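# Put a dropped fuse back into its panel clips

## Task

A fuse has come out of its two clips on the control panel and now lies in the wiring duct. Get it back and seat it firmly in both clips; the plastic forceps standing in the block on the bench are available to use. The fuse must stay seated with the robot let go of it.

## Robot and tools

Robot. Two seven-joint arms, left_arm and right_arm, each ending in a two-finger gripper. Calibrated bases in the scene frame: left_arm at (+0.050, +0.412, 0) m, quat_wxyz (+1.000, 0, 0, -0.018); right_arm at (+0.037, -0.285, 0) m, quat_wxyz (+1.000, 0, 0, -0.002). A two-camera stand is fixed to the floor behind the arms.

Frames. Scene frame: origin at table-top height halfway between the nominal bases, +z up, +x out over the table, left_arm toward +y (image left/right do not match arm names). Reported end_effector_position (m), end_effector_quat_wxyz and velocities are in this frame and can be a few cm off. Commanded offsets, by contrast, are along each arm's own Hand target axes. On a gripper, +z points out along the fingers and the fingers open and close along y. end_effector_position lies between the pads when closed, roughly 2 cm short of the tips; closing pushes the tips about 10 mm further along +z, mostly while the pads are over 40 mm apart.

Row layout, shared by execute_actions and move: 14 numbers, each from -1 to 1. First left_arm: dx, dy, dz, rx, ry, rz, opening; then right_arm in the same order. All 14 are needed even when one arm is idle. dx..rz are an offset (not a pose) from that arm's Hand target as it stood when the action or move began, measured along the Hand target's axes; 1.0 equals 0.6 m or 180 degrees; rx, ry, rz form a single rotation vector. Opening is absolute: +1 fully open (0.084 m), -1 closed. Six zeros re-request the current Hand target; an opening of 0 is a real half-open command, so resend the present opening to keep a grip unchanged.

execute_actions(actions, cameras): actions is a list of actions; each action is up to 15 rows, one per 1/30 s step, with a short action repeating its last row to fill 15 steps. Every row counts from the action's start pose, not the row before, so sending the same offset twice moves twice as far. An action lasts 0.5 s. An empty actions list returns state plus all camera images and the scene number. cameras: list of names, ["all"], or []; an unknown name voids the call.

move(target, speed, blend, opening_speed, blocking, cameras): target is one 14-number row or up to 15 rows; every row is an offset from the same starting Hand targets. Straight-line paths, no obstacle avoidance, max 10 s total. speed in m/s, 0.002 to 1 (default 0.25), turns up to twice that in rad/s; one value or one per target. blend in m rounds corners at intermediate targets; 0 stops at each. opening_speed (0.2 or more per second on the -1..1 scale) ramps the fingers. Openings in later rows are applied on arrival. blocking=false returns after about 0.5 s while the move continues. The result adds a move: line, e.g. done, off_target, moving, held, fault; done means within 3 mm and 2 degrees. limits=paced means clipped poses, limits=held means withheld steps. Neither done nor off_target tells you about contact.

wait(seconds 0 to 10), stop() (brakes a running move), zoom_image(camera in cam_high, cam_left_wrist, cam_right_wrist; region [x0, y0, x1, y1] pixels, at most 504 by 504, from the newest images), clear_fault(arm) for a reported torque fault, finished_scene(scene 1 or 2), irreversible.

Controller behaviour. Each step the commanded pose is clipped to 70 mm and 16 degrees from the measured gripper; Hand target in the result is that clipped command, and the next offsets start from it. Grippers often stop short; resend the gap as an offset. To end a push, command the target back beyond the gripper. Big wrist turns can swing the elbow. A clearance check withholds commands bringing the arms too close, but does not guarantee no contact; fingers closing on the other arm count as a press between arms.

Results. grip_measured uses the opening scale; hold by commanding clearly below it (lower squeezes harder, about 24 N per pad max). Joint positions ends with the opening in m. Joint velocities can read within noise. Joint torques include the arm's weight, have offsets and noise; positive means toward a larger joint value. Actions runs also list end_effector_position at some steps. Tool commands shows current gripper commands. MOTOR HOT appears at 65 °C; at 80 °C the arm brakes for 30 to 60 s. Joint ranges (rad): waist -6.283 to 6.283, shoulder -2.059 to 2.094, upper arm roll -6.283 to 6.283, elbow -0.192 to 3.927 (straight 2.742), forearm roll, wrist roll -6.283 to 6.283, wrist pitch -1.693 to 3.142.

Cameras: cam_high, cam_left_wrist, cam_right_wrist, each 672x504, with the OpenCV calibration given; wrist images can lag motion.

Avoid: dropping the fuse or forceps, releasing anything while it moves, anything leaving the table, fast contacts or hard pushes against the panel or fixed parts, collisions between arms, and sustained strain. Contact torque limits (N m): waist 44.6, shoulder 44.8, upper arm roll 28.5, elbow 28.5, forearm roll 28.5, wrist pitch 15.3, wrist roll 16; reaching one, or a motor at torque limit for 1 s, faults the arm until clear_fault.

Each tool is called after "Request:" as a command line: name --argument value for each argument, lists and objects as JSON in quotes; but a table of rows of numbers goes row by row, as --pt "numbers of a row", without its own name.

## Session

Request:
execute_actions --actions '[]'

Request:
zoom_image --camera "cam_high" --region '[200, 150, 500, 375]'

Scene clock: 0.00 s.
left_arm: end_effector_position=(+0.2535, +0.1299, +0.3328) grip_measured=+1.00 end_effector_quat_wxyz=(-0.122, +0.888, +0.365, +0.251) | right_arm: end_effector_position=(+0.2845, -0.7428, +0.1616) grip_measured=+1.00 end_effector_quat_wxyz=(-0.391, +0.237, +0.889, +0.012)
Joint positions: left_arm=[-0.472 -0.348 -0.656 1.082 0.312 1.586 -1.921 0.084] | right_arm=[-0.831 0.838 -0.053 2.064 -0.398 1.905 2.779 0.084]
Joint velocities: within noise
Joint torques (N m): no reading
Hand target: left_arm +0.2535, +0.1299, +0.3328; -0.122, +0.888, +0.365, +0.251 | right_arm +0.2845, -0.7428, +0.1616; -0.391, +0.237, +0.889, +0.012
Tool commands: left_gripper/opening=+1.0 right_gripper/opening=+1.0

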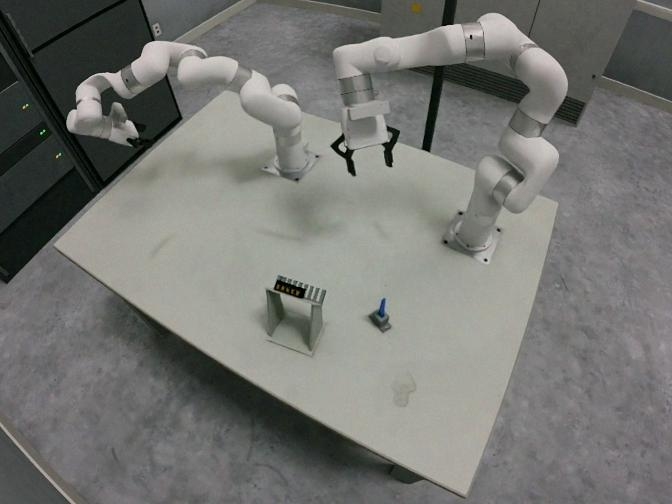

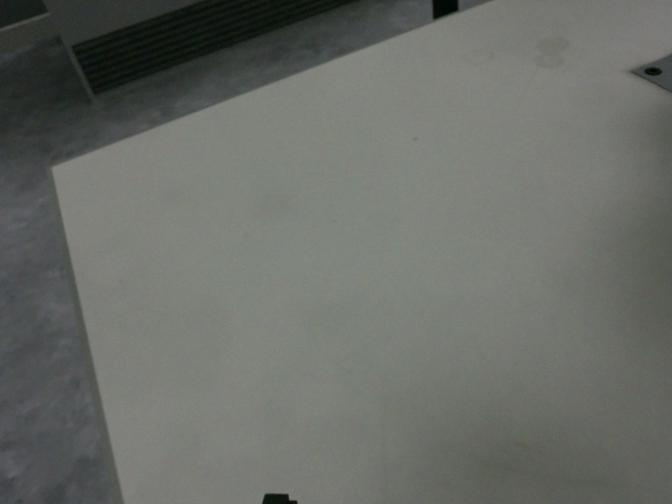

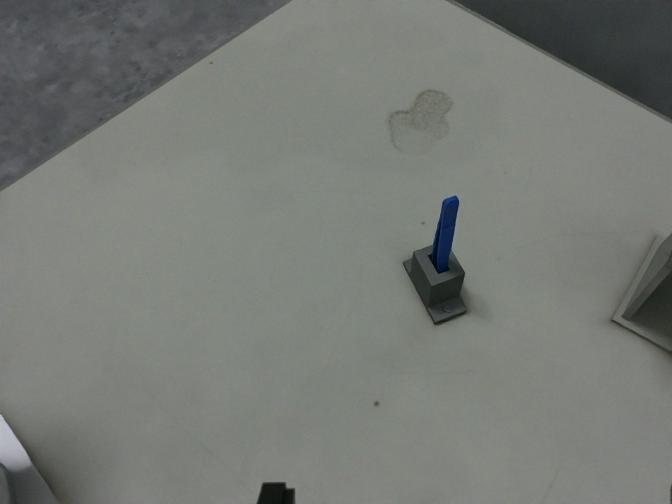

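Scaled by 1.680 from the camera's 672x504 image, which has a finer 960x720 frame.

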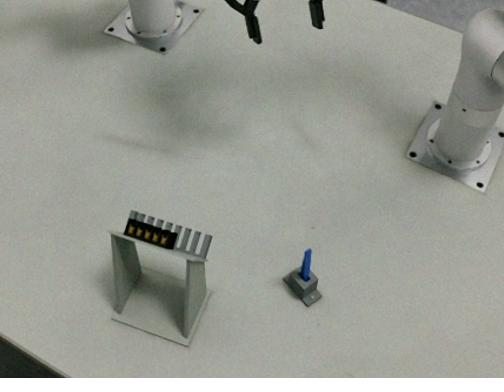

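Request:
zoom_image --camera "cam_high" --region '[250, 260, 340, 360]'

Request:
zoom_image --camera "cam_high" --region '[350, 290, 410, 340]'

Request:
zoom_image --camera "cam_right_wrist" --region '[380, 180, 490, 330]'

Scaled by 5.040 from the camera's 672x504 image, which has a finer 960x720 frame.

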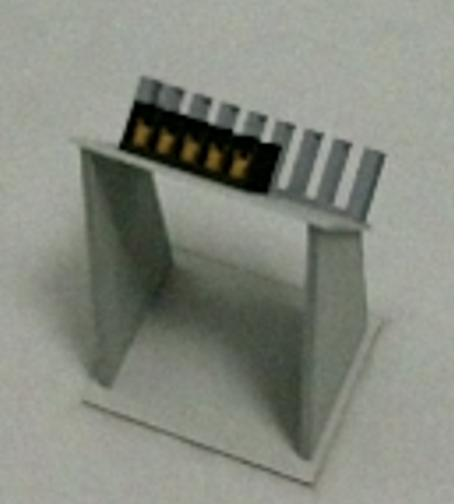

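Scaled by 8.400 from the camera's 672x504 image, which has a finer 960x720 frame.

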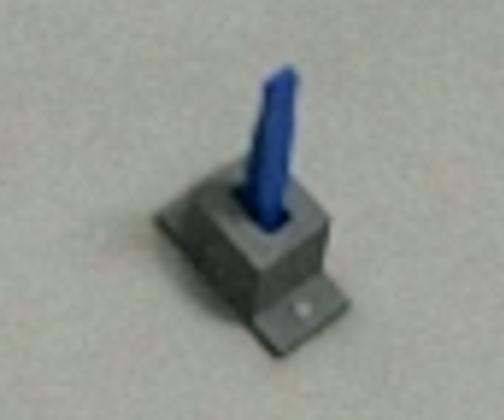

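Scaled by 3.360 from the camera's 672x504 image, which has a finer 960x720 frame.

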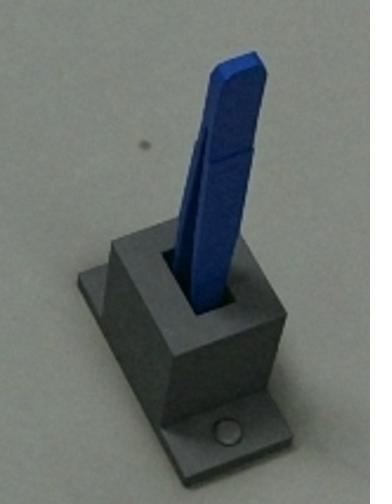

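Request:
move --target '[0.205,0.290,0.085,-0.081,-0.166,0.242,1,0,0,0,0,0,0,1]' --cameras '["cam_left_wrist"]'

Request:
zoom_image --camera "cam_left_wrist" --region '[168, 90, 504, 342]'

Scene clock: 62.27 s.
left_arm: end_effector_position=(+0.4700, +0.1002, +0.3498) grip_measured=+1.00 end_effector_quat_wxyz=(+0.000, +1.000, -0.001, +0.000) | right_arm: end_effector_position=(+0.2845, -0.7428, +0.1616) grip_measured=+1.00 end_effector_quat_wxyz=(-0.391, +0.237, +0.889, +0.012)
Joint positions: left_arm=[-0.354 0.17 -0.282 1.667 0.048 1.503 -0.67 0.084] | right_arm=[-0.831 0.838 -0.053 2.064 -0.398 1.905 2.779 0.084]
Joint torques (N m): left_arm=[-2.6 -24.33 -4.64 14.06 0.76 -0.23 2.14] | right_arm=[1.01 -38.22 -0.98 18.28 -1.27 0.03 0.09]
Hand target: left_arm +0.4699, +0.1001, +0.3498; +0.000, +1.000, -0.001, +0.000 | right_arm +0.2845, -0.7428, +0.1616; -0.391, +0.237, +0.889, +0.012
Off the commanded pose: left_arm 0.000 m, 0 deg | right_arm 0.000 m, 0 deg.
move: done
camera_calibration:
cam_left_wrist: T_world_to_cam=[[-0.00722044, -0.999969, 0.00317772, 0.135579], [-0.999945, 0.00719609, -0.00760952, 0.543671], [0.00758642, -0.00323249, -0.999966, 0.477006], [0, 0, 0, 1]] pos_world=[0.541002, 0.133204, 0.480696]
Images, in order (width x height): cam_left_wrist 672x504.

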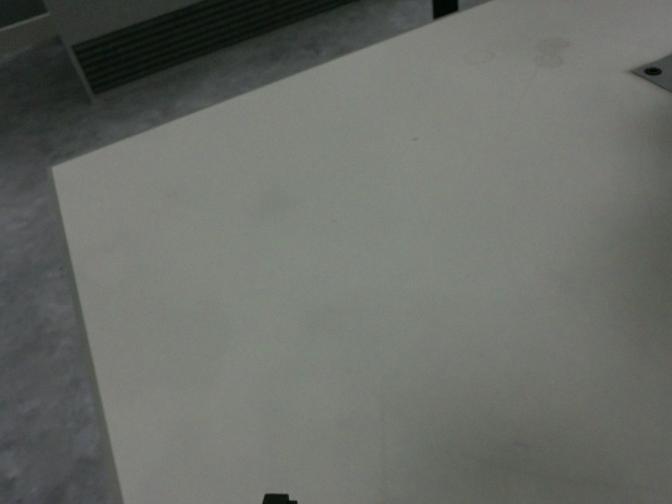

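Scaled by 1.500 from the camera's 672x504 image, which has a finer 960x720 frame.

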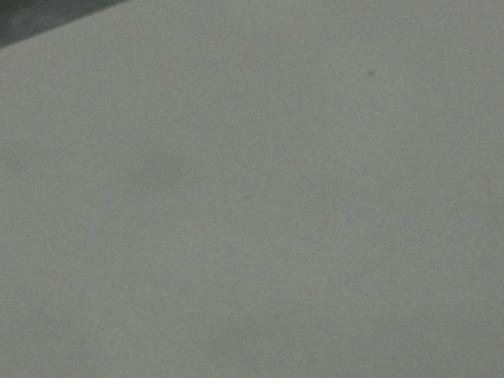

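Request:
execute_actions --actions '[]'

Scene clock: 64.50 s.
left_arm: end_effector_position=(+0.4699, +0.1001, +0.3498) grip_measured=+1.00 end_effector_quat_wxyz=(+0.000, +1.000, -0.001, +0.000) | right_arm: end_effector_position=(+0.2845, -0.7428, +0.1616) grip_measured=+1.00 end_effector_quat_wxyz=(-0.391, +0.237, +0.889, +0.012)
Joint positions: left_arm=[-0.354 0.17 -0.282 1.667 0.048 1.503 -0.67 0.084] | right_arm=[-0.831 0.838 -0.053 2.064 -0.398 1.905 2.779 0.084]
Joint velocities: within noise
Joint torques (N m): left_arm=[-4.56 -23.9 -6.58 14.25 2.62 -0.41 2.06] | right_arm=[0.39 -37.8 -1.28 18.63 -1.27 0.11 0]
Hand target: left_arm +0.4699, +0.1001, +0.3498; +0.000, +1.000, -0.001, +0.000 | right_arm +0.2845, -0.7428, +0.1616; -0.391, +0.237, +0.889, +0.012
Tool commands: left_gripper/opening=+1.0 right_gripper/opening=+1.0
Off the commanded pose: left_arm 0.000 m, 0 deg | right_arm 0.000 m, 0 deg.
camera_calibration:
cam_left_wrist: T_world_to_cam=[[-0.00752165, -0.999967, 0.00307981, 0.135587], [-0.999942, 0.00749772, -0.00771011, 0.543579], [0.00768676, -0.00313763, -0.999966, 0.476939], [0, 0, 0, 1]] pos_world=[0.540902, 0.133003, 0.480696]

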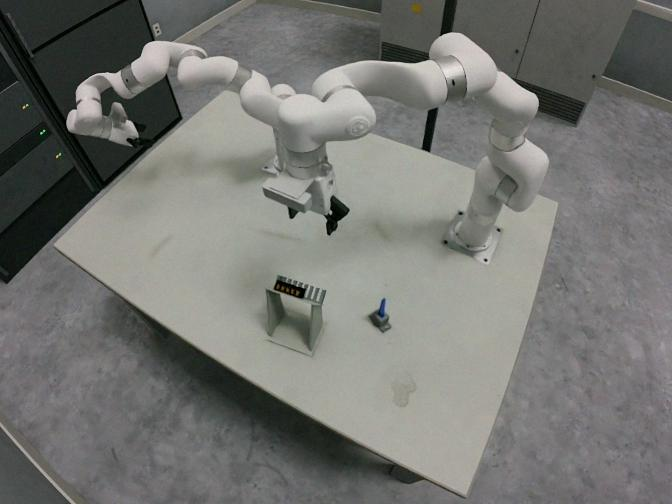

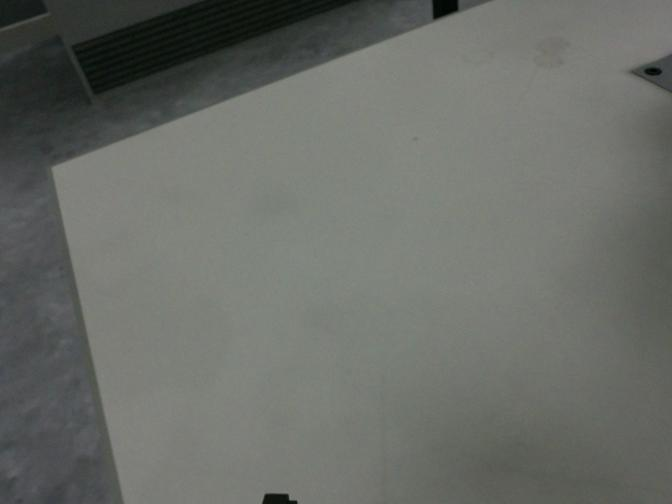

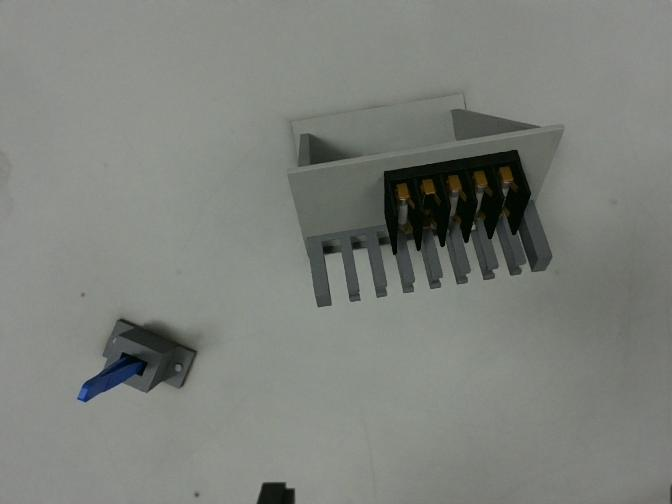

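Request:
zoom_image --camera "cam_right_wrist" --region '[280, 90, 570, 310]'

Request:
zoom_image --camera "cam_right_wrist" --region '[380, 145, 560, 290]'

Request:
zoom_image --camera "cam_right_wrist" --region '[290, 200, 420, 310]'

Scaled by 1.738 from the camera's 672x504 image, which has a finer 960x720 frame.

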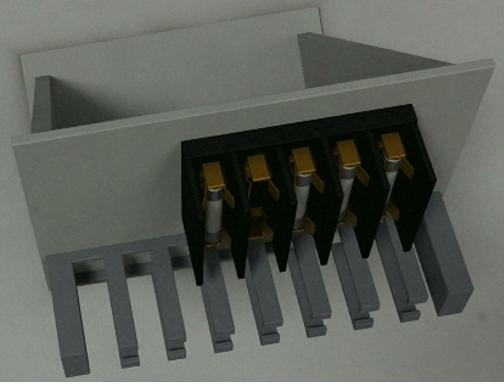

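Scaled by 2.800 from the camera's 672x504 image, which has a finer 960x720 frame.

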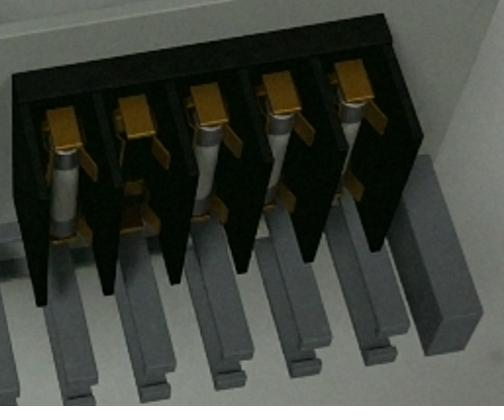

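Scaled by 3.877 from the camera's 672x504 image, which has a finer 960x720 frame.

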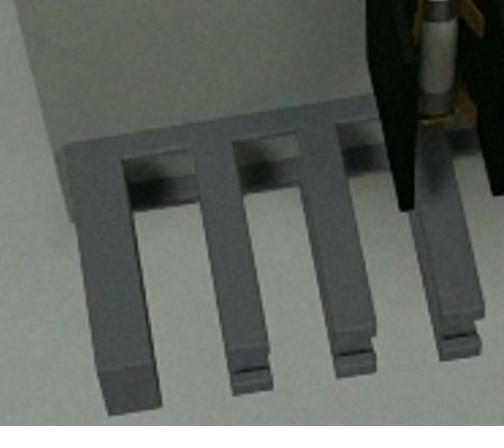

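Request:
move --target '[-0.08,0.067,0.272,0,0.25,0,1,0,0,0,0,0,0,1]' --cameras '["cam_right_wrist"]'

Request:
wait --seconds 0.2 --cameras '["cam_right_wrist"]'

Request:
zoom_image --camera "cam_right_wrist" --region '[220, 100, 500, 310]'

Scene clock: 99.67 s.
left_arm: end_effector_position=(+0.4219, +0.0601, +0.1866) grip_measured=+1.00 end_effector_quat_wxyz=(+0.000, +0.924, -0.001, +0.383) | right_arm: end_effector_position=(+0.2845, -0.7428, +0.1616) grip_measured=+1.00 end_effector_quat_wxyz=(-0.391, +0.237, +0.889, +0.012)
Joint positions: left_arm=[-0.416 -0.018 -0.471 0.792 1.197 0.642 -1.87 0.084] | right_arm=[-0.831 0.838 -0.053 2.064 -0.398 1.905 2.779 0.084]
Joint torques (N m): left_arm=[-5.06 -15.2 -5.16 8.76 4.33 0.68 -2.03] | right_arm=[0.39 -37.81 -1.26 18.54 -1.3 0.06 0.08]
Hand target: left_arm +0.4219, +0.0601, +0.1866; +0.000, +0.924, -0.001, +0.383 | right_arm +0.2845, -0.7428, +0.1616; -0.391, +0.237, +0.889, +0.012
Off the commanded pose: left_arm 0.000 m, 0 deg | right_arm 0.000 m, 0 deg.
move: done
Images, in order (width x height): cam_right_wrist 672x504.

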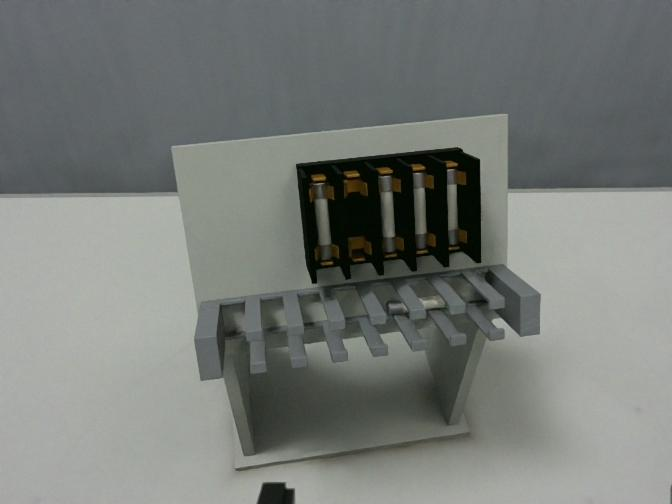

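Scene clock: 99.87 s.
left_arm: end_effector_position=(+0.4219, +0.0601, +0.1866) grip_measured=+1.00 end_effector_quat_wxyz=(+0.000, +0.924, -0.001, +0.383) | right_arm: end_effector_position=(+0.2845, -0.7428, +0.1616) grip_measured=+1.00 end_effector_quat_wxyz=(-0.391, +0.237, +0.889, +0.012)
Joint positions: left_arm=[-0.416 -0.018 -0.471 0.792 1.197 0.642 -1.87 0.084] | right_arm=[-0.831 0.838 -0.053 2.064 -0.398 1.905 2.779 0.084]
Joint torques (N m): left_arm=[-4.57 -15.16 -5.03 8.46 4.3 0.64 -1.81] | right_arm=[0.58 -38.72 -1.11 18.33 -1.28 0.23 0]
Hand target: left_arm +0.4219, +0.0601, +0.1866; +0.000, +0.924, -0.001, +0.383 | right_arm +0.2845, -0.7428, +0.1616; -0.391, +0.237, +0.889, +0.012
Tool commands: left_gripper/opening=+1.0 right_gripper/opening=+1.0
Off the commanded pose: left_arm 0.000 m, 0 deg | right_arm 0.000 m, 0 deg.
wait: 0.20 s; at rest by 0.17 s
Images, in order (width x height): cam_right_wrist 672x504.

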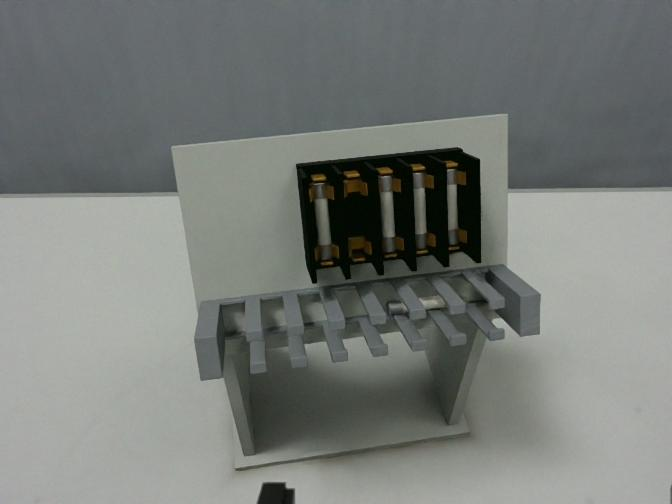

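Scaled by 1.800 from the camera's 672x504 image, which has a finer 960x720 frame.

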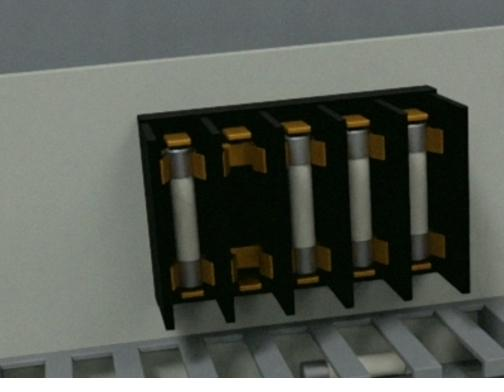

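Request:
zoom_image --camera "cam_right_wrist" --region '[340, 255, 550, 365]'

Request:
zoom_image --camera "cam_right_wrist" --region '[190, 270, 400, 380]'

Scaled by 2.400 from the camera's 672x504 image, which has a finer 960x720 frame.

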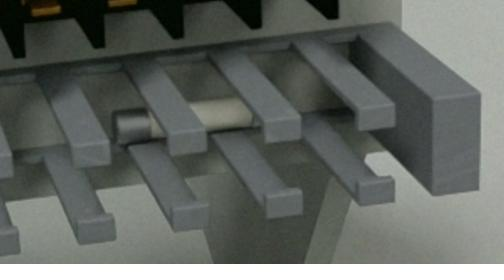

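Scaled by 2.400 from the camera's 672x504 image, which has a finer 960x720 frame.

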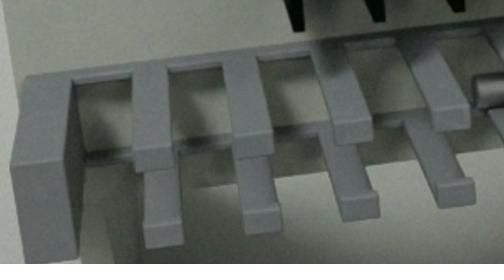

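Request:
move --target '[-0.034,0.053,0.140,0.0387,0.0832,-0.0297,1,0,0,0,0,0,0,1]' --cameras '["cam_right_wrist"]'

Request:
zoom_image --camera "cam_right_wrist" --region '[140, 200, 560, 450]'

Request:
zoom_image --camera "cam_right_wrist" --region '[240, 50, 540, 275]'

Scene clock: 216.20 s.
left_arm: end_effector_position=(+0.4668, +0.0282, +0.1128) grip_measured=+1.00 end_effector_quat_wxyz=(-0.038, +0.863, +0.065, +0.499) | right_arm: end_effector_position=(+0.2845, -0.7428, +0.1616) grip_measured=+1.00 end_effector_quat_wxyz=(-0.391, +0.237, +0.889, +0.012)
Joint positions: left_arm=[-0.558 0.43 -0.474 1.015 1.647 1.085 -2.392 0.084] | right_arm=[-0.831 0.838 -0.053 2.064 -0.398 1.905 2.779 0.084]
Joint torques (N m): left_arm=[-4.1 -24.73 -0.3 12.06 5.18 1.73 -2] | right_arm=[0.68 -38.2 -1.08 18.52 -1.13 -0.07 -0.06]
Hand target: left_arm +0.4668, +0.0282, +0.1127; -0.038, +0.863, +0.065, +0.499 | right_arm +0.2845, -0.7428, +0.1616; -0.391, +0.237, +0.889, +0.012
Off the commanded pose: left_arm 0.000 m, 0 deg | right_arm 0.000 m, 0 deg.
move: done
Images, in order (width x height): cam_right_wrist 672x504.

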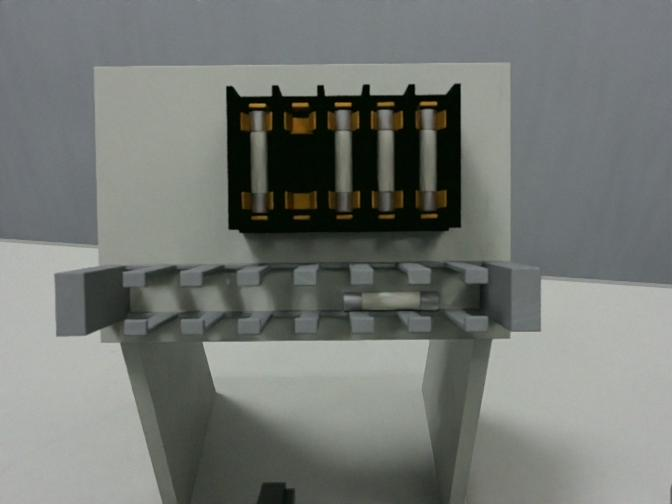

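Scaled by 1.200 from the camera's 672x504 image, which has a finer 960x720 frame.

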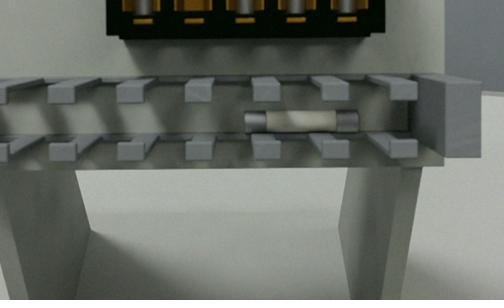

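Scaled by 1.680 from the camera's 672x504 image, which has a finer 960x720 frame.

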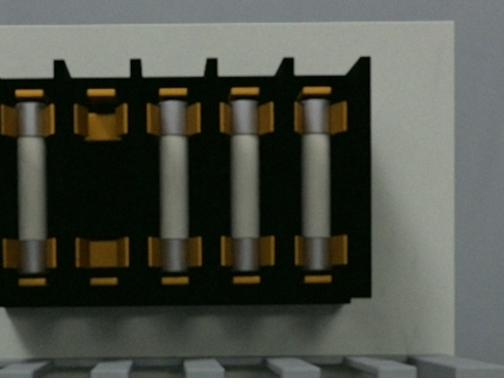

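Request:
move --target '[0.0725,-0.374,-0.164,-0.0255,-0.333,0.0441,1,0,0,0,0,0,0,1]' --cameras '["cam_right_wrist"]'

Request:
zoom_image --camera "cam_right_wrist" --region '[200, 100, 500, 400]'

Scene clock: 262.03 s.
left_arm: end_effector_position=(+0.3702, +0.2405, +0.1996) grip_measured=+1.00 end_effector_quat_wxyz=(+0.000, +1.000, -0.001, +0.000) | right_arm: end_effector_position=(+0.2845, -0.7428, +0.1616) grip_measured=+1.00 end_effector_quat_wxyz=(-0.391, +0.237, +0.889, +0.012)
Joint positions: left_arm=[-0.375 -0.335 -0.075 0.696 -0.029 1.031 -0.465 0.084] | right_arm=[-0.831 0.838 -0.053 2.064 -0.398 1.905 2.779 0.084]
Joint torques (N m): left_arm=[3.88 -9.52 5.43 14.18 -4.32 -0.29 2.01] | right_arm=[0.47 -38.19 -1.21 18.23 -1.41 0.06 0.08]
Hand target: left_arm +0.3703, +0.2405, +0.1996; +0.000, +1.000, -0.001, +0.000 | right_arm +0.2845, -0.7428, +0.1616; -0.391, +0.237, +0.889, +0.012
Off the commanded pose: left_arm 0.000 m, 0 deg | right_arm 0.000 m, 0 deg.
move: done
Images, in order (width x height): cam_right_wrist 672x504.

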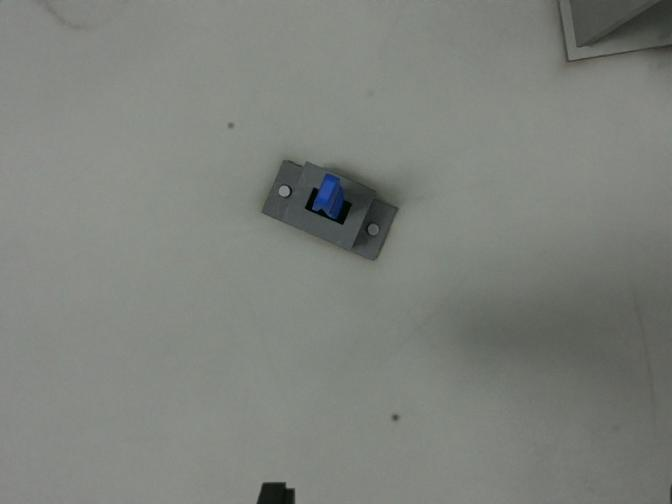

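Scaled by 1.680 from the camera's 672x504 image, which has a finer 960x720 frame.

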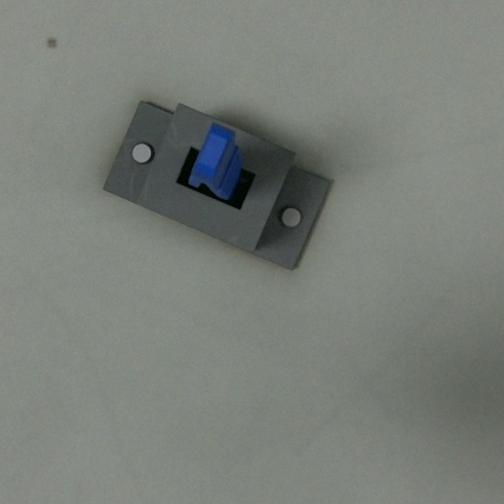

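Request:
move --target '[-0.0363,-0.0835,0.2047,-0.0603,0.291,0.1204,1,0,0,0,0,0,0,1]' --cameras '["cam_right_wrist"]'

Request:
zoom_image --camera "cam_right_wrist" --region '[200, 50, 500, 400]'

Scene clock: 309.00 s.
left_arm: end_effector_position=(+0.3477, +0.2897, +0.0862) grip_measured=+1.00 end_effector_quat_wxyz=(+0.082, +0.914, -0.174, +0.357) | right_arm: end_effector_position=(+0.2845, -0.7428, +0.1616) grip_measured=+1.00 end_effector_quat_wxyz=(-0.391, +0.237, +0.889, +0.012)
Joint positions: left_arm=[-0.063 -0.081 -0.221 -0.113 0.111 -0.786 -0.059 0.084] | right_arm=[-0.831 0.838 -0.053 2.064 -0.398 1.905 2.779 0.084]
Joint torques (N m): left_arm=[3.95 -15.48 5.1 7.04 4.38 -0.96 -2.03] | right_arm=[0.49 -37.73 -1.13 18.2 -1.38 0.12 -0.05]
Hand target: left_arm +0.3477, +0.2897, +0.0862; +0.082, +0.914, -0.174, +0.357 (not the last commanded pose) | right_arm +0.2845, -0.7428, +0.1616; -0.391, +0.237, +0.889, +0.012
Off the commanded pose: left_arm 0.009 m, 10 deg | right_arm 0.000 m, 0 deg.
move: held (left_arm; a check stopped the path); limits=held
pose unreachable (left arm): on one or more control steps of this call, first in action 0 (counted from 0), this arm could not follow its commanded pose, so it was not sent that pose on those steps. It may still have moved: this result reports where it is.
cause: moving toward the commanded pose would bring two parts of the arm too close to each other (joints 2 (shoulder) to 5 (forearm roll) lie between them).
Images, in order (width x height): cam_right_wrist 672x504.

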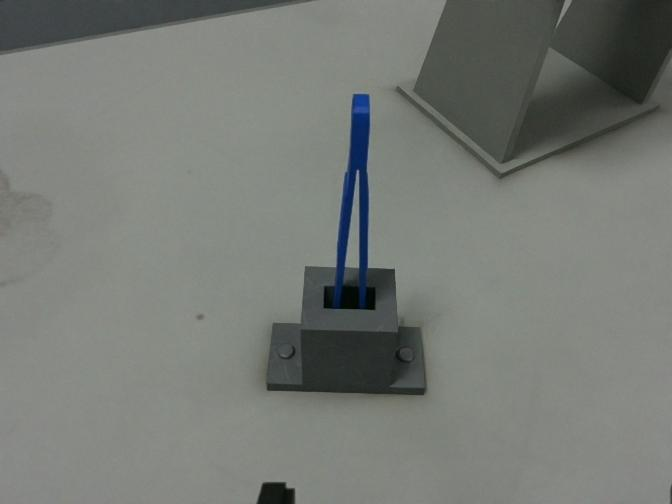

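Scaled by 1.440 from the camera's 672x504 image, which has a finer 960x720 frame.

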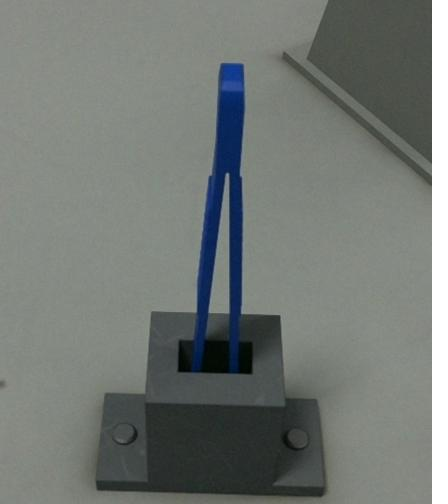

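Request:
move --pt "0.1621 0.0173 -0.1077 0.0053 -0.2386 0.0094 1 0 0 0 0 0 0 1" --pt "0.271 -0.0426 -0.0083 0.0053 -0.2386 0.0094 1 0 0 0 0 0 0 1" --pt "0.1713 -0.0463 0.0971 0.0053 -0.2386 0.0094 -0.2 0 0 0 0 0 0 1" --speed '[0.25,0.25,0.12]' --blend '[0.03,0,0]' --cameras '["cam_right_wrist","cam_high"]'

Request:
zoom_image --camera "cam_high" --region '[320, 230, 440, 350]'

Scene clock: 367.27 s.
left_arm: end_effector_position=(+0.4649, +0.2727, +0.1129) grip_measured=-0.21 end_effector_quat_wxyz=(+0.000, +0.979, -0.203, +0.000) | right_arm: end_effector_position=(+0.2845, -0.7428, +0.1616) grip_measured=+1.00 end_effector_quat_wxyz=(-0.391, +0.237, +0.889, +0.012)
Joint positions: left_arm=[-0.58 0.054 0.294 0.82 -0.023 0.767 0.102 0.035] | right_arm=[-0.831 0.838 -0.053 2.064 -0.398 1.905 2.779 0.084]
Joint torques (N m): left_arm=[1.67 -18.53 -4.67 8.5 -4.45 -2.7 2.17] | right_arm=[0.5 -37.86 -1.21 18.31 -0.95 -0.09 -0.05]
Hand target: left_arm +0.4649, +0.2727, +0.1129; +0.000, +0.979, -0.203, +0.000 | right_arm +0.2845, -0.7428, +0.1616; -0.391, +0.237, +0.889, +0.012
Off the commanded pose: left_arm 0.000 m, 0 deg | right_arm 0.000 m, 0 deg.
move: done
Images, in order (width x height): cam_high 672x504, cam_right_wrist 672x504.

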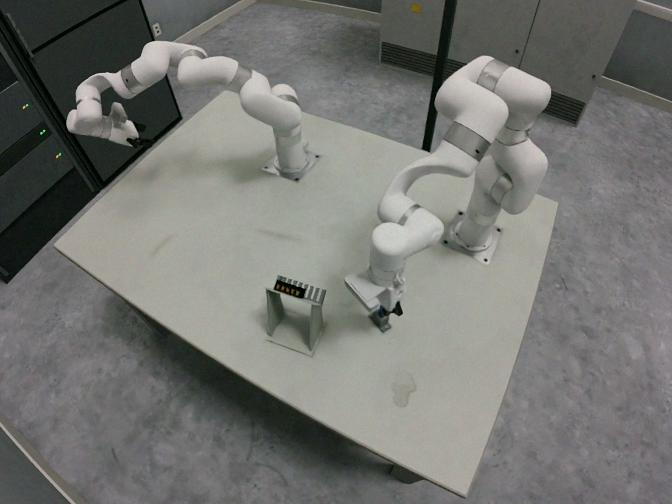

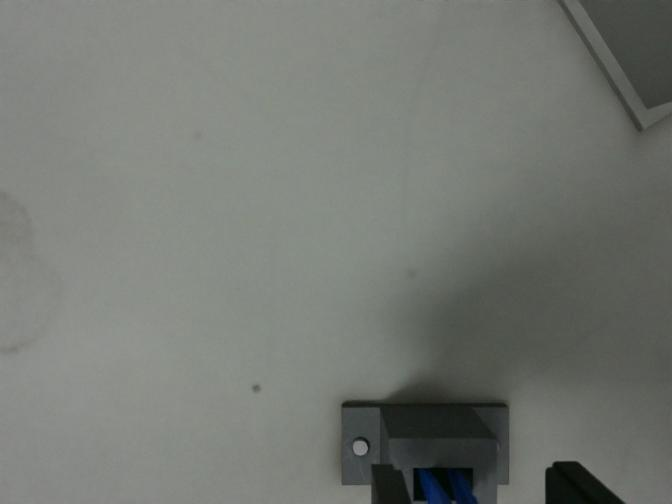

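Scaled by 4.200 from the camera's 672x504 image, which has a finer 960x720 frame.

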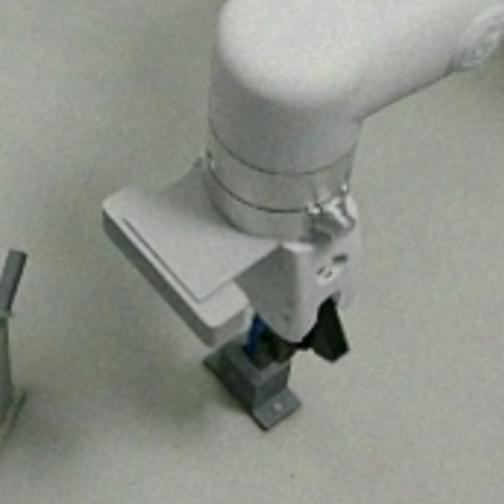

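Request:
move --pt "0 0 0.0515 0 0 0 -0.2 0 0 0 0 0 0 1" --pt "0 0 0.0515 0 0 0 -0.85 0 0 0 0 0 0 1" --speed 0.1 --opening_speed 0.6 --cameras '["cam_right_wrist"]'

Request:
zoom_image --camera "cam_right_wrist" --region '[300, 350, 600, 504]'

Scene clock: 383.93 s.
left_arm: end_effector_position=(+0.4649, +0.2727, +0.0820) grip_measured=-0.87 end_effector_quat_wxyz=(+0.000, +0.979, -0.203, +0.000) | right_arm: end_effector_position=(+0.2845, -0.7428, +0.1616) grip_measured=+1.00 end_effector_quat_wxyz=(-0.391, +0.237, +0.889, +0.012)
Joint positions: left_arm=[-0.577 0.122 0.29 0.794 -0.057 0.677 0.127 0.006] | right_arm=[-0.831 0.838 -0.053 2.064 -0.398 1.905 2.779 0.084]
Joint torques (N m): left_arm=[3.59 -19.42 -3.93 7.72 -4.4 -2.63 2.12] | right_arm=[0.64 -37.99 -1.1 18.1 -1.31 0.17 -0.12]
Hand target: left_arm +0.4649, +0.2727, +0.0820; +0.000, +0.979, -0.203, +0.000 | right_arm +0.2845, -0.7428, +0.1616; -0.391, +0.237, +0.889, +0.012
Off the commanded pose: left_arm 0.000 m, 0 deg | right_arm 0.000 m, 0 deg.
move: done
Images, in order (width x height): cam_right_wrist 672x504.

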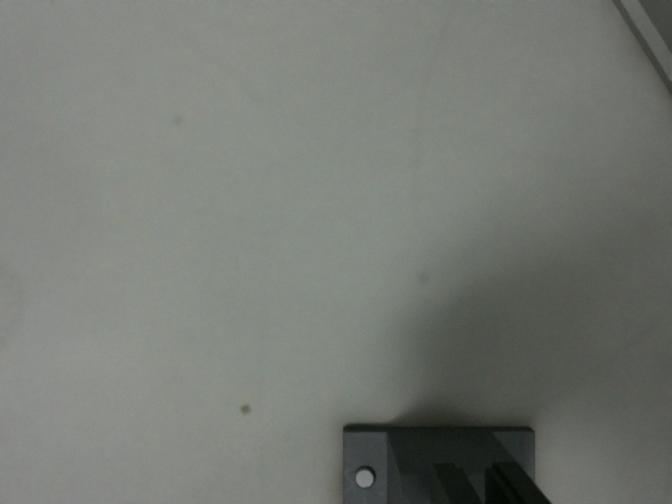

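Scaled by 1.680 from the camera's 672x504 image, which has a finer 960x720 frame.

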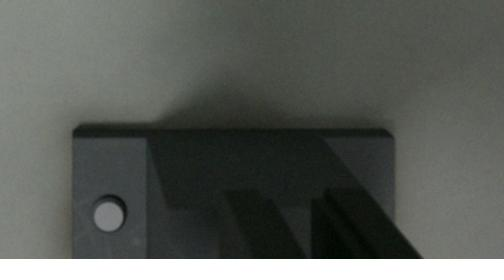

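Request:
move --target '[0,0,0,0,0,0,-0.93,0,0,0,0,0,0,1]'

Request:
move --target '[0,0,-0.03,0,0,0,-0.98,0,0,0,0,0,0,1]' --cameras '["cam_right_wrist"]'

Scene clock: 390.07 s.
left_arm: end_effector_position=(+0.4649, +0.2727, +0.0820) grip_measured=-0.87 end_effector_quat_wxyz=(+0.000, +0.979, -0.203, +0.000) | right_arm: end_effector_position=(+0.2845, -0.7428, +0.1616) grip_measured=+1.00 end_effector_quat_wxyz=(-0.391, +0.237, +0.889, +0.012)
Joint positions: left_arm=[-0.577 0.122 0.29 0.794 -0.057 0.677 0.127 0.006] | right_arm=[-0.831 0.838 -0.053 2.064 -0.398 1.905 2.779 0.084]
Joint torques (N m): left_arm=[3.95 -20.28 -4.23 8.27 -4.26 -2.48 2.07] | right_arm=[0.57 -37.62 -1.14 17.94 -1.39 0.06 0.05]
Hand target: left_arm +0.4649, +0.2727, +0.0820; +0.000, +0.979, -0.203, +0.000 | right_arm +0.2845, -0.7428, +0.1616; -0.391, +0.237, +0.889, +0.012
Off the commanded pose: left_arm 0.000 m, 0 deg | right_arm 0.000 m, 0 deg.
move: done

Scene clock: 390.87 s.
left_arm: end_effector_position=(+0.4649, +0.2727, +0.0999) grip_measured=-0.87 end_effector_quat_wxyz=(+0.000, +0.979, -0.203, +0.000) | right_arm: end_effector_position=(+0.2845, -0.7428, +0.1616) grip_measured=+1.00 end_effector_quat_wxyz=(-0.391, +0.237, +0.889, +0.012)
Joint positions: left_arm=[-0.579 0.081 0.293 0.808 -0.036 0.73 0.112 0.006] | right_arm=[-0.831 0.838 -0.053 2.064 -0.398 1.905 2.779 0.084]
Joint torques (N m): left_arm=[-4.28 -30.31 5.2 12.82 4.46 -0.24 -1.95] | right_arm=[0.66 -37.98 -1.03 17.88 -1.44 0.19 0.01]
Hand target: left_arm +0.4649, +0.2727, +0.1000; +0.000, +0.979, -0.203, +0.000 | right_arm +0.2845, -0.7428, +0.1616; -0.391, +0.237, +0.889, +0.012
Off the commanded pose: left_arm 0.000 m, 0 deg | right_arm 0.000 m, 0 deg.
move: done
Images, in order (width x height): cam_right_wrist 672x504.

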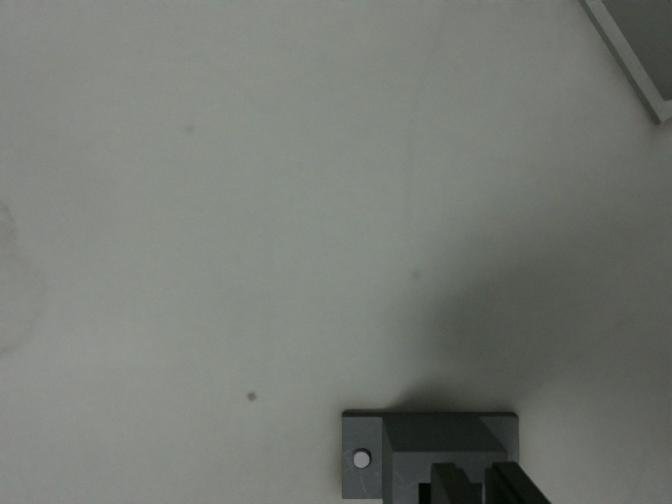

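Request:
move --target '[0,0,-0.1,0,0,0,-0.98,0,0,0,0,0,0,1]' --cameras '["cam_right_wrist"]'

Request:
zoom_image --camera "cam_right_wrist" --region '[340, 354, 590, 504]'

Scene clock: 397.87 s.
left_arm: end_effector_position=(+0.4648, +0.2728, +0.1599) grip_measured=-0.87 end_effector_quat_wxyz=(+0.000, +0.979, -0.203, +0.000) | right_arm: end_effector_position=(+0.2845, -0.7428, +0.1616) grip_measured=+1.00 end_effector_quat_wxyz=(-0.391, +0.237, +0.889, +0.012)
Joint positions: left_arm=[-0.583 -0.031 0.295 0.877 0.011 0.906 0.077 0.006] | right_arm=[-0.831 0.838 -0.053 2.064 -0.398 1.905 2.779 0.084]
Joint torques (N m): left_arm=[-4.55 -28.85 -5.39 13.63 4.37 -0.15 -2.06] | right_arm=[0.91 -38.35 -1.3 17.96 -1.24 -0.01 -0.17]
Hand target: left_arm +0.4649, +0.2728, +0.1600; +0.000, +0.979, -0.203, +0.000 | right_arm +0.2845, -0.7428, +0.1616; -0.391, +0.237, +0.889, +0.012
Off the commanded pose: left_arm 0.000 m, 0 deg | right_arm 0.000 m, 0 deg.
move: done
Images, in order (width x height): cam_right_wrist 672x504.

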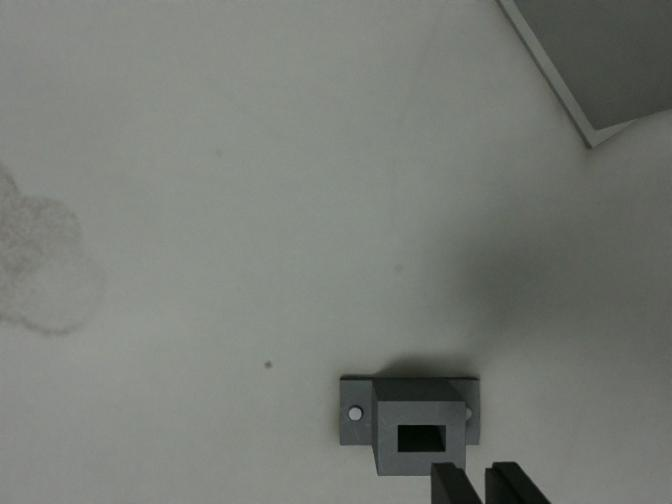

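Scaled by 2.016 from the camera's 672x504 image, which has a finer 960x720 frame.

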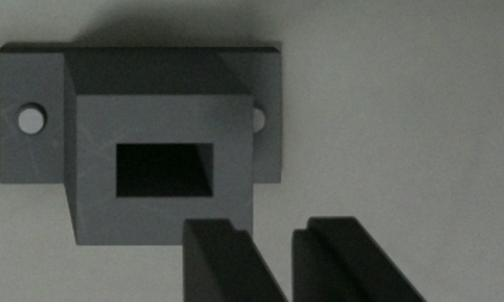

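Request:
execute_actions --actions '[]'

Request:
zoom_image --camera "cam_high" --region '[340, 220, 440, 350]'

Request:
zoom_image --camera "cam_right_wrist" --region '[420, 444, 540, 504]'

Scene clock: 407.60 s.
left_arm: end_effector_position=(+0.4649, +0.2728, +0.1600) grip_measured=-0.87 end_effector_quat_wxyz=(+0.000, +0.979, -0.203, +0.000) | right_arm: end_effector_position=(+0.2845, -0.7428, +0.1616) grip_measured=+1.00 end_effector_quat_wxyz=(-0.391, +0.237, +0.889, +0.012)
Joint positions: left_arm=[-0.583 -0.031 0.295 0.877 0.011 0.906 0.077 0.006] | right_arm=[-0.831 0.838 -0.053 2.064 -0.398 1.905 2.779 0.084]
Joint velocities: within noise
Joint torques (N m): left_arm=[-4.7 -28.75 -5.24 13.76 4.52 -0.23 -2.04] | right_arm=[0.32 -37.44 -0.77 17.94 -1.35 0.01 -0.01]
Hand target: left_arm +0.4649, +0.2728, +0.1600; +0.000, +0.979, -0.203, +0.000 | right_arm +0.2845, -0.7428, +0.1616; -0.391, +0.237, +0.889, +0.012
Tool commands: left_gripper/opening=-0.98 right_gripper/opening=+1.0
Off the commanded pose: left_arm 0.000 m, 0 deg | right_arm 0.000 m, 0 deg.
camera_calibration:
cam_left_wrist: T_world_to_cam=[[-0.402224, -0.915533, 0.00403133, 0.469043], [-0.915524, 0.402185, -0.00794701, 0.388891], [0.00565441, -0.00688725, -0.99996, 0.289708], [0, 0, 0, 1]] pos_world=[0.543061, 0.275013, 0.290897]

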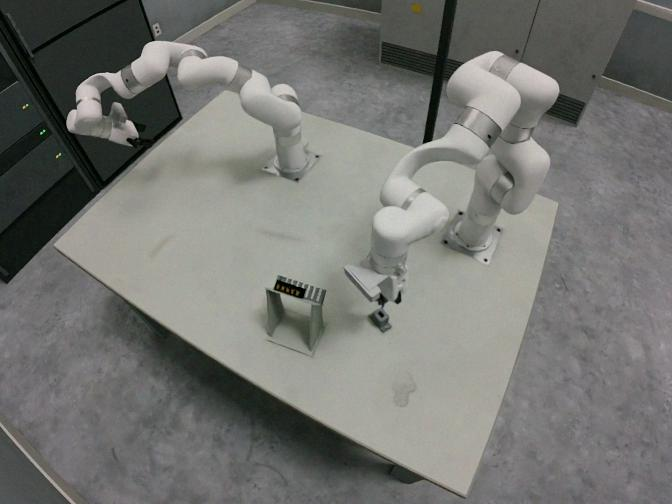

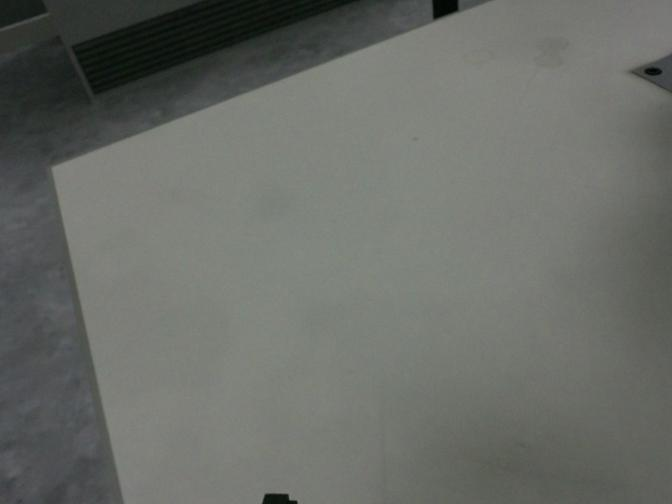

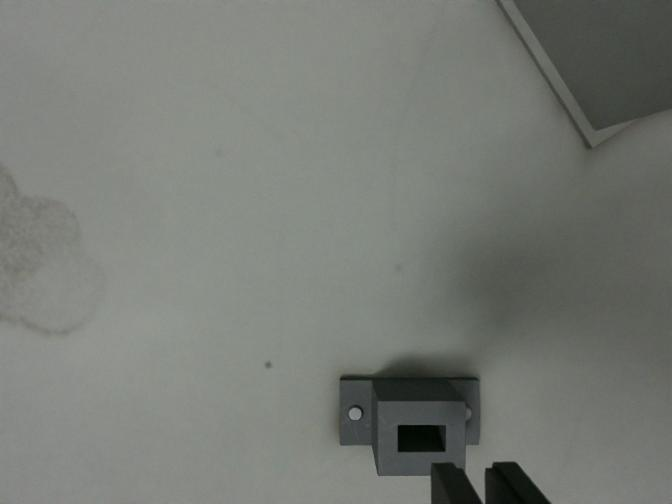

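Scaled by 3.877 from the camera's 672x504 image, which has a finer 960x720 frame.

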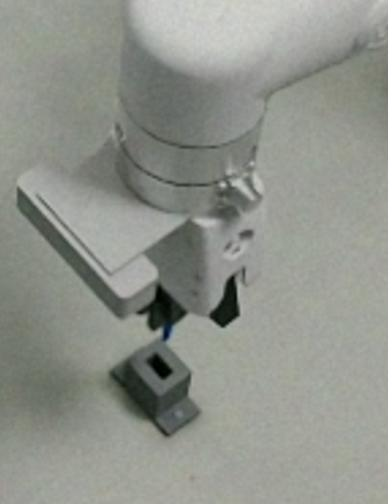

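Scaled by 4.200 from the camera's 672x504 image, which has a finer 960x720 frame.

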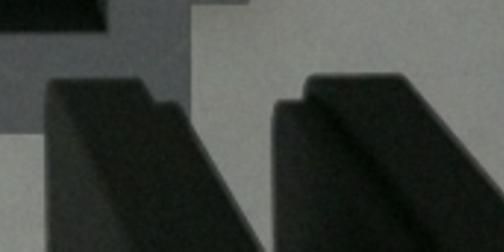

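Request:
move --pt "-0.0139 0.4479 -0.1405 -0.193 0.3489 -0.6042 -0.98 0.3835 0.9935 -0.0962 -0.4128 0.0316 0.3793 1" --pt "0.1084 0.3712 -0.0572 -0.193 0.3489 -0.6042 -0.98 0.3835 0.9935 -0.0962 -0.4128 0.0316 0.3793 1" --speed '[0.4,0.2]' --cameras '["all"]'

Request:
zoom_image --camera "cam_left_wrist" --region '[180, 100, 480, 400]'

Scene clock: 536.27 s.
left_arm: end_effector_position=(+0.4361, +0.0425, +0.1945) grip_measured=-0.87 end_effector_quat_wxyz=(+0.326, +0.565, +0.657, +0.379) | right_arm: end_effector_position=(+0.4467, -0.1308, +0.2656) grip_measured=+1.00 end_effector_quat_wxyz=(-0.159, +0.836, +0.418, +0.319)
Joint positions: left_arm=[0.744 -1.036 -1.636 0.785 -0.085 0.307 -2.845 0.006] | right_arm=[-0.402 -0.542 0.525 0.595 1.141 0.854 4.772 0.084]
Joint torques (N m): left_arm=[4.01 11.38 17.19 7.77 -5.68 -2.38 -1.92] | right_arm=[-5.01 -3.12 -0.12 23.29 -3.87 -2.6 0.84]
Hand target: left_arm +0.4361, +0.0425, +0.1945; +0.326, +0.565, +0.657, +0.379 | right_arm +0.4467, -0.1308, +0.2656; -0.159, +0.836, +0.418, +0.319
Off the commanded pose: left_arm 0.000 m, 0 deg | right_arm 0.000 m, 0 deg.
move: done
camera_calibration:
cam_left_wrist: T_world_to_cam=[[0.492502, 0.0683107, 0.867626, -0.35332], [0.152917, -0.988198, -0.00899869, 0.0488653], [0.856772, 0.137107, -0.497136, -0.15229], [0, 0, 0, 1]] pos_world=[0.297016, 0.0933041, 0.231281]
cam_right_wrist: T_world_to_cam=[[0.806717, -0.590897, 0.00691427, -0.410552], [-0.434869, -0.601542, -0.670102, 0.366909], [0.40012, 0.537576, -0.742237, 0.218327], [0, 0, 0, 1]] pos_world=[0.403399, -0.13925, 0.410755]

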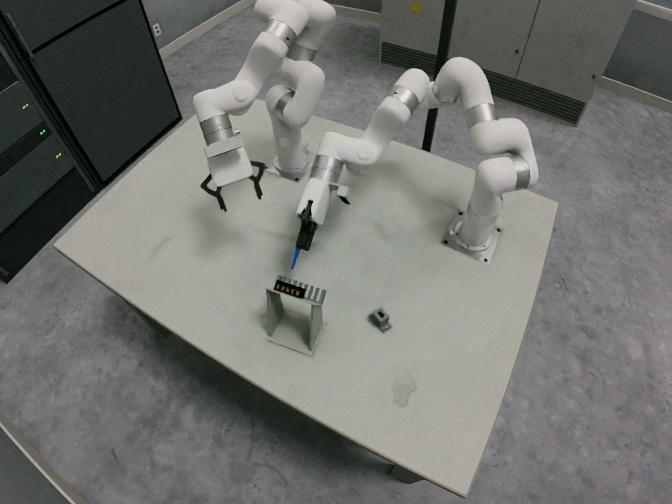

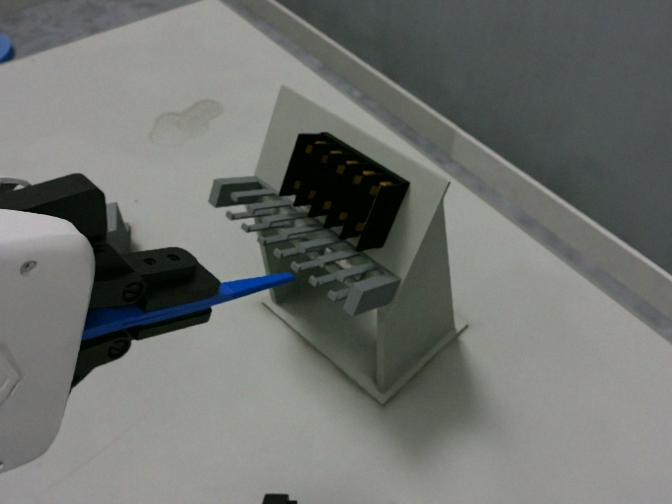

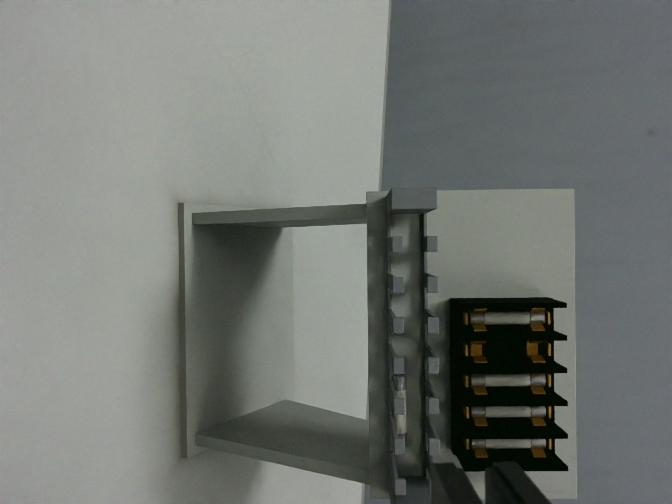

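Scaled by 1.680 from the camera's 672x504 image, which has a finer 960x720 frame.

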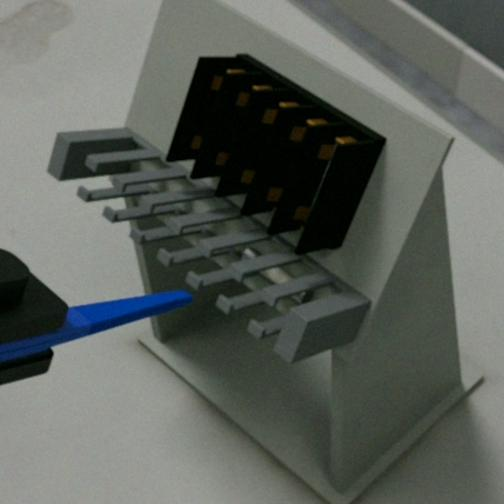

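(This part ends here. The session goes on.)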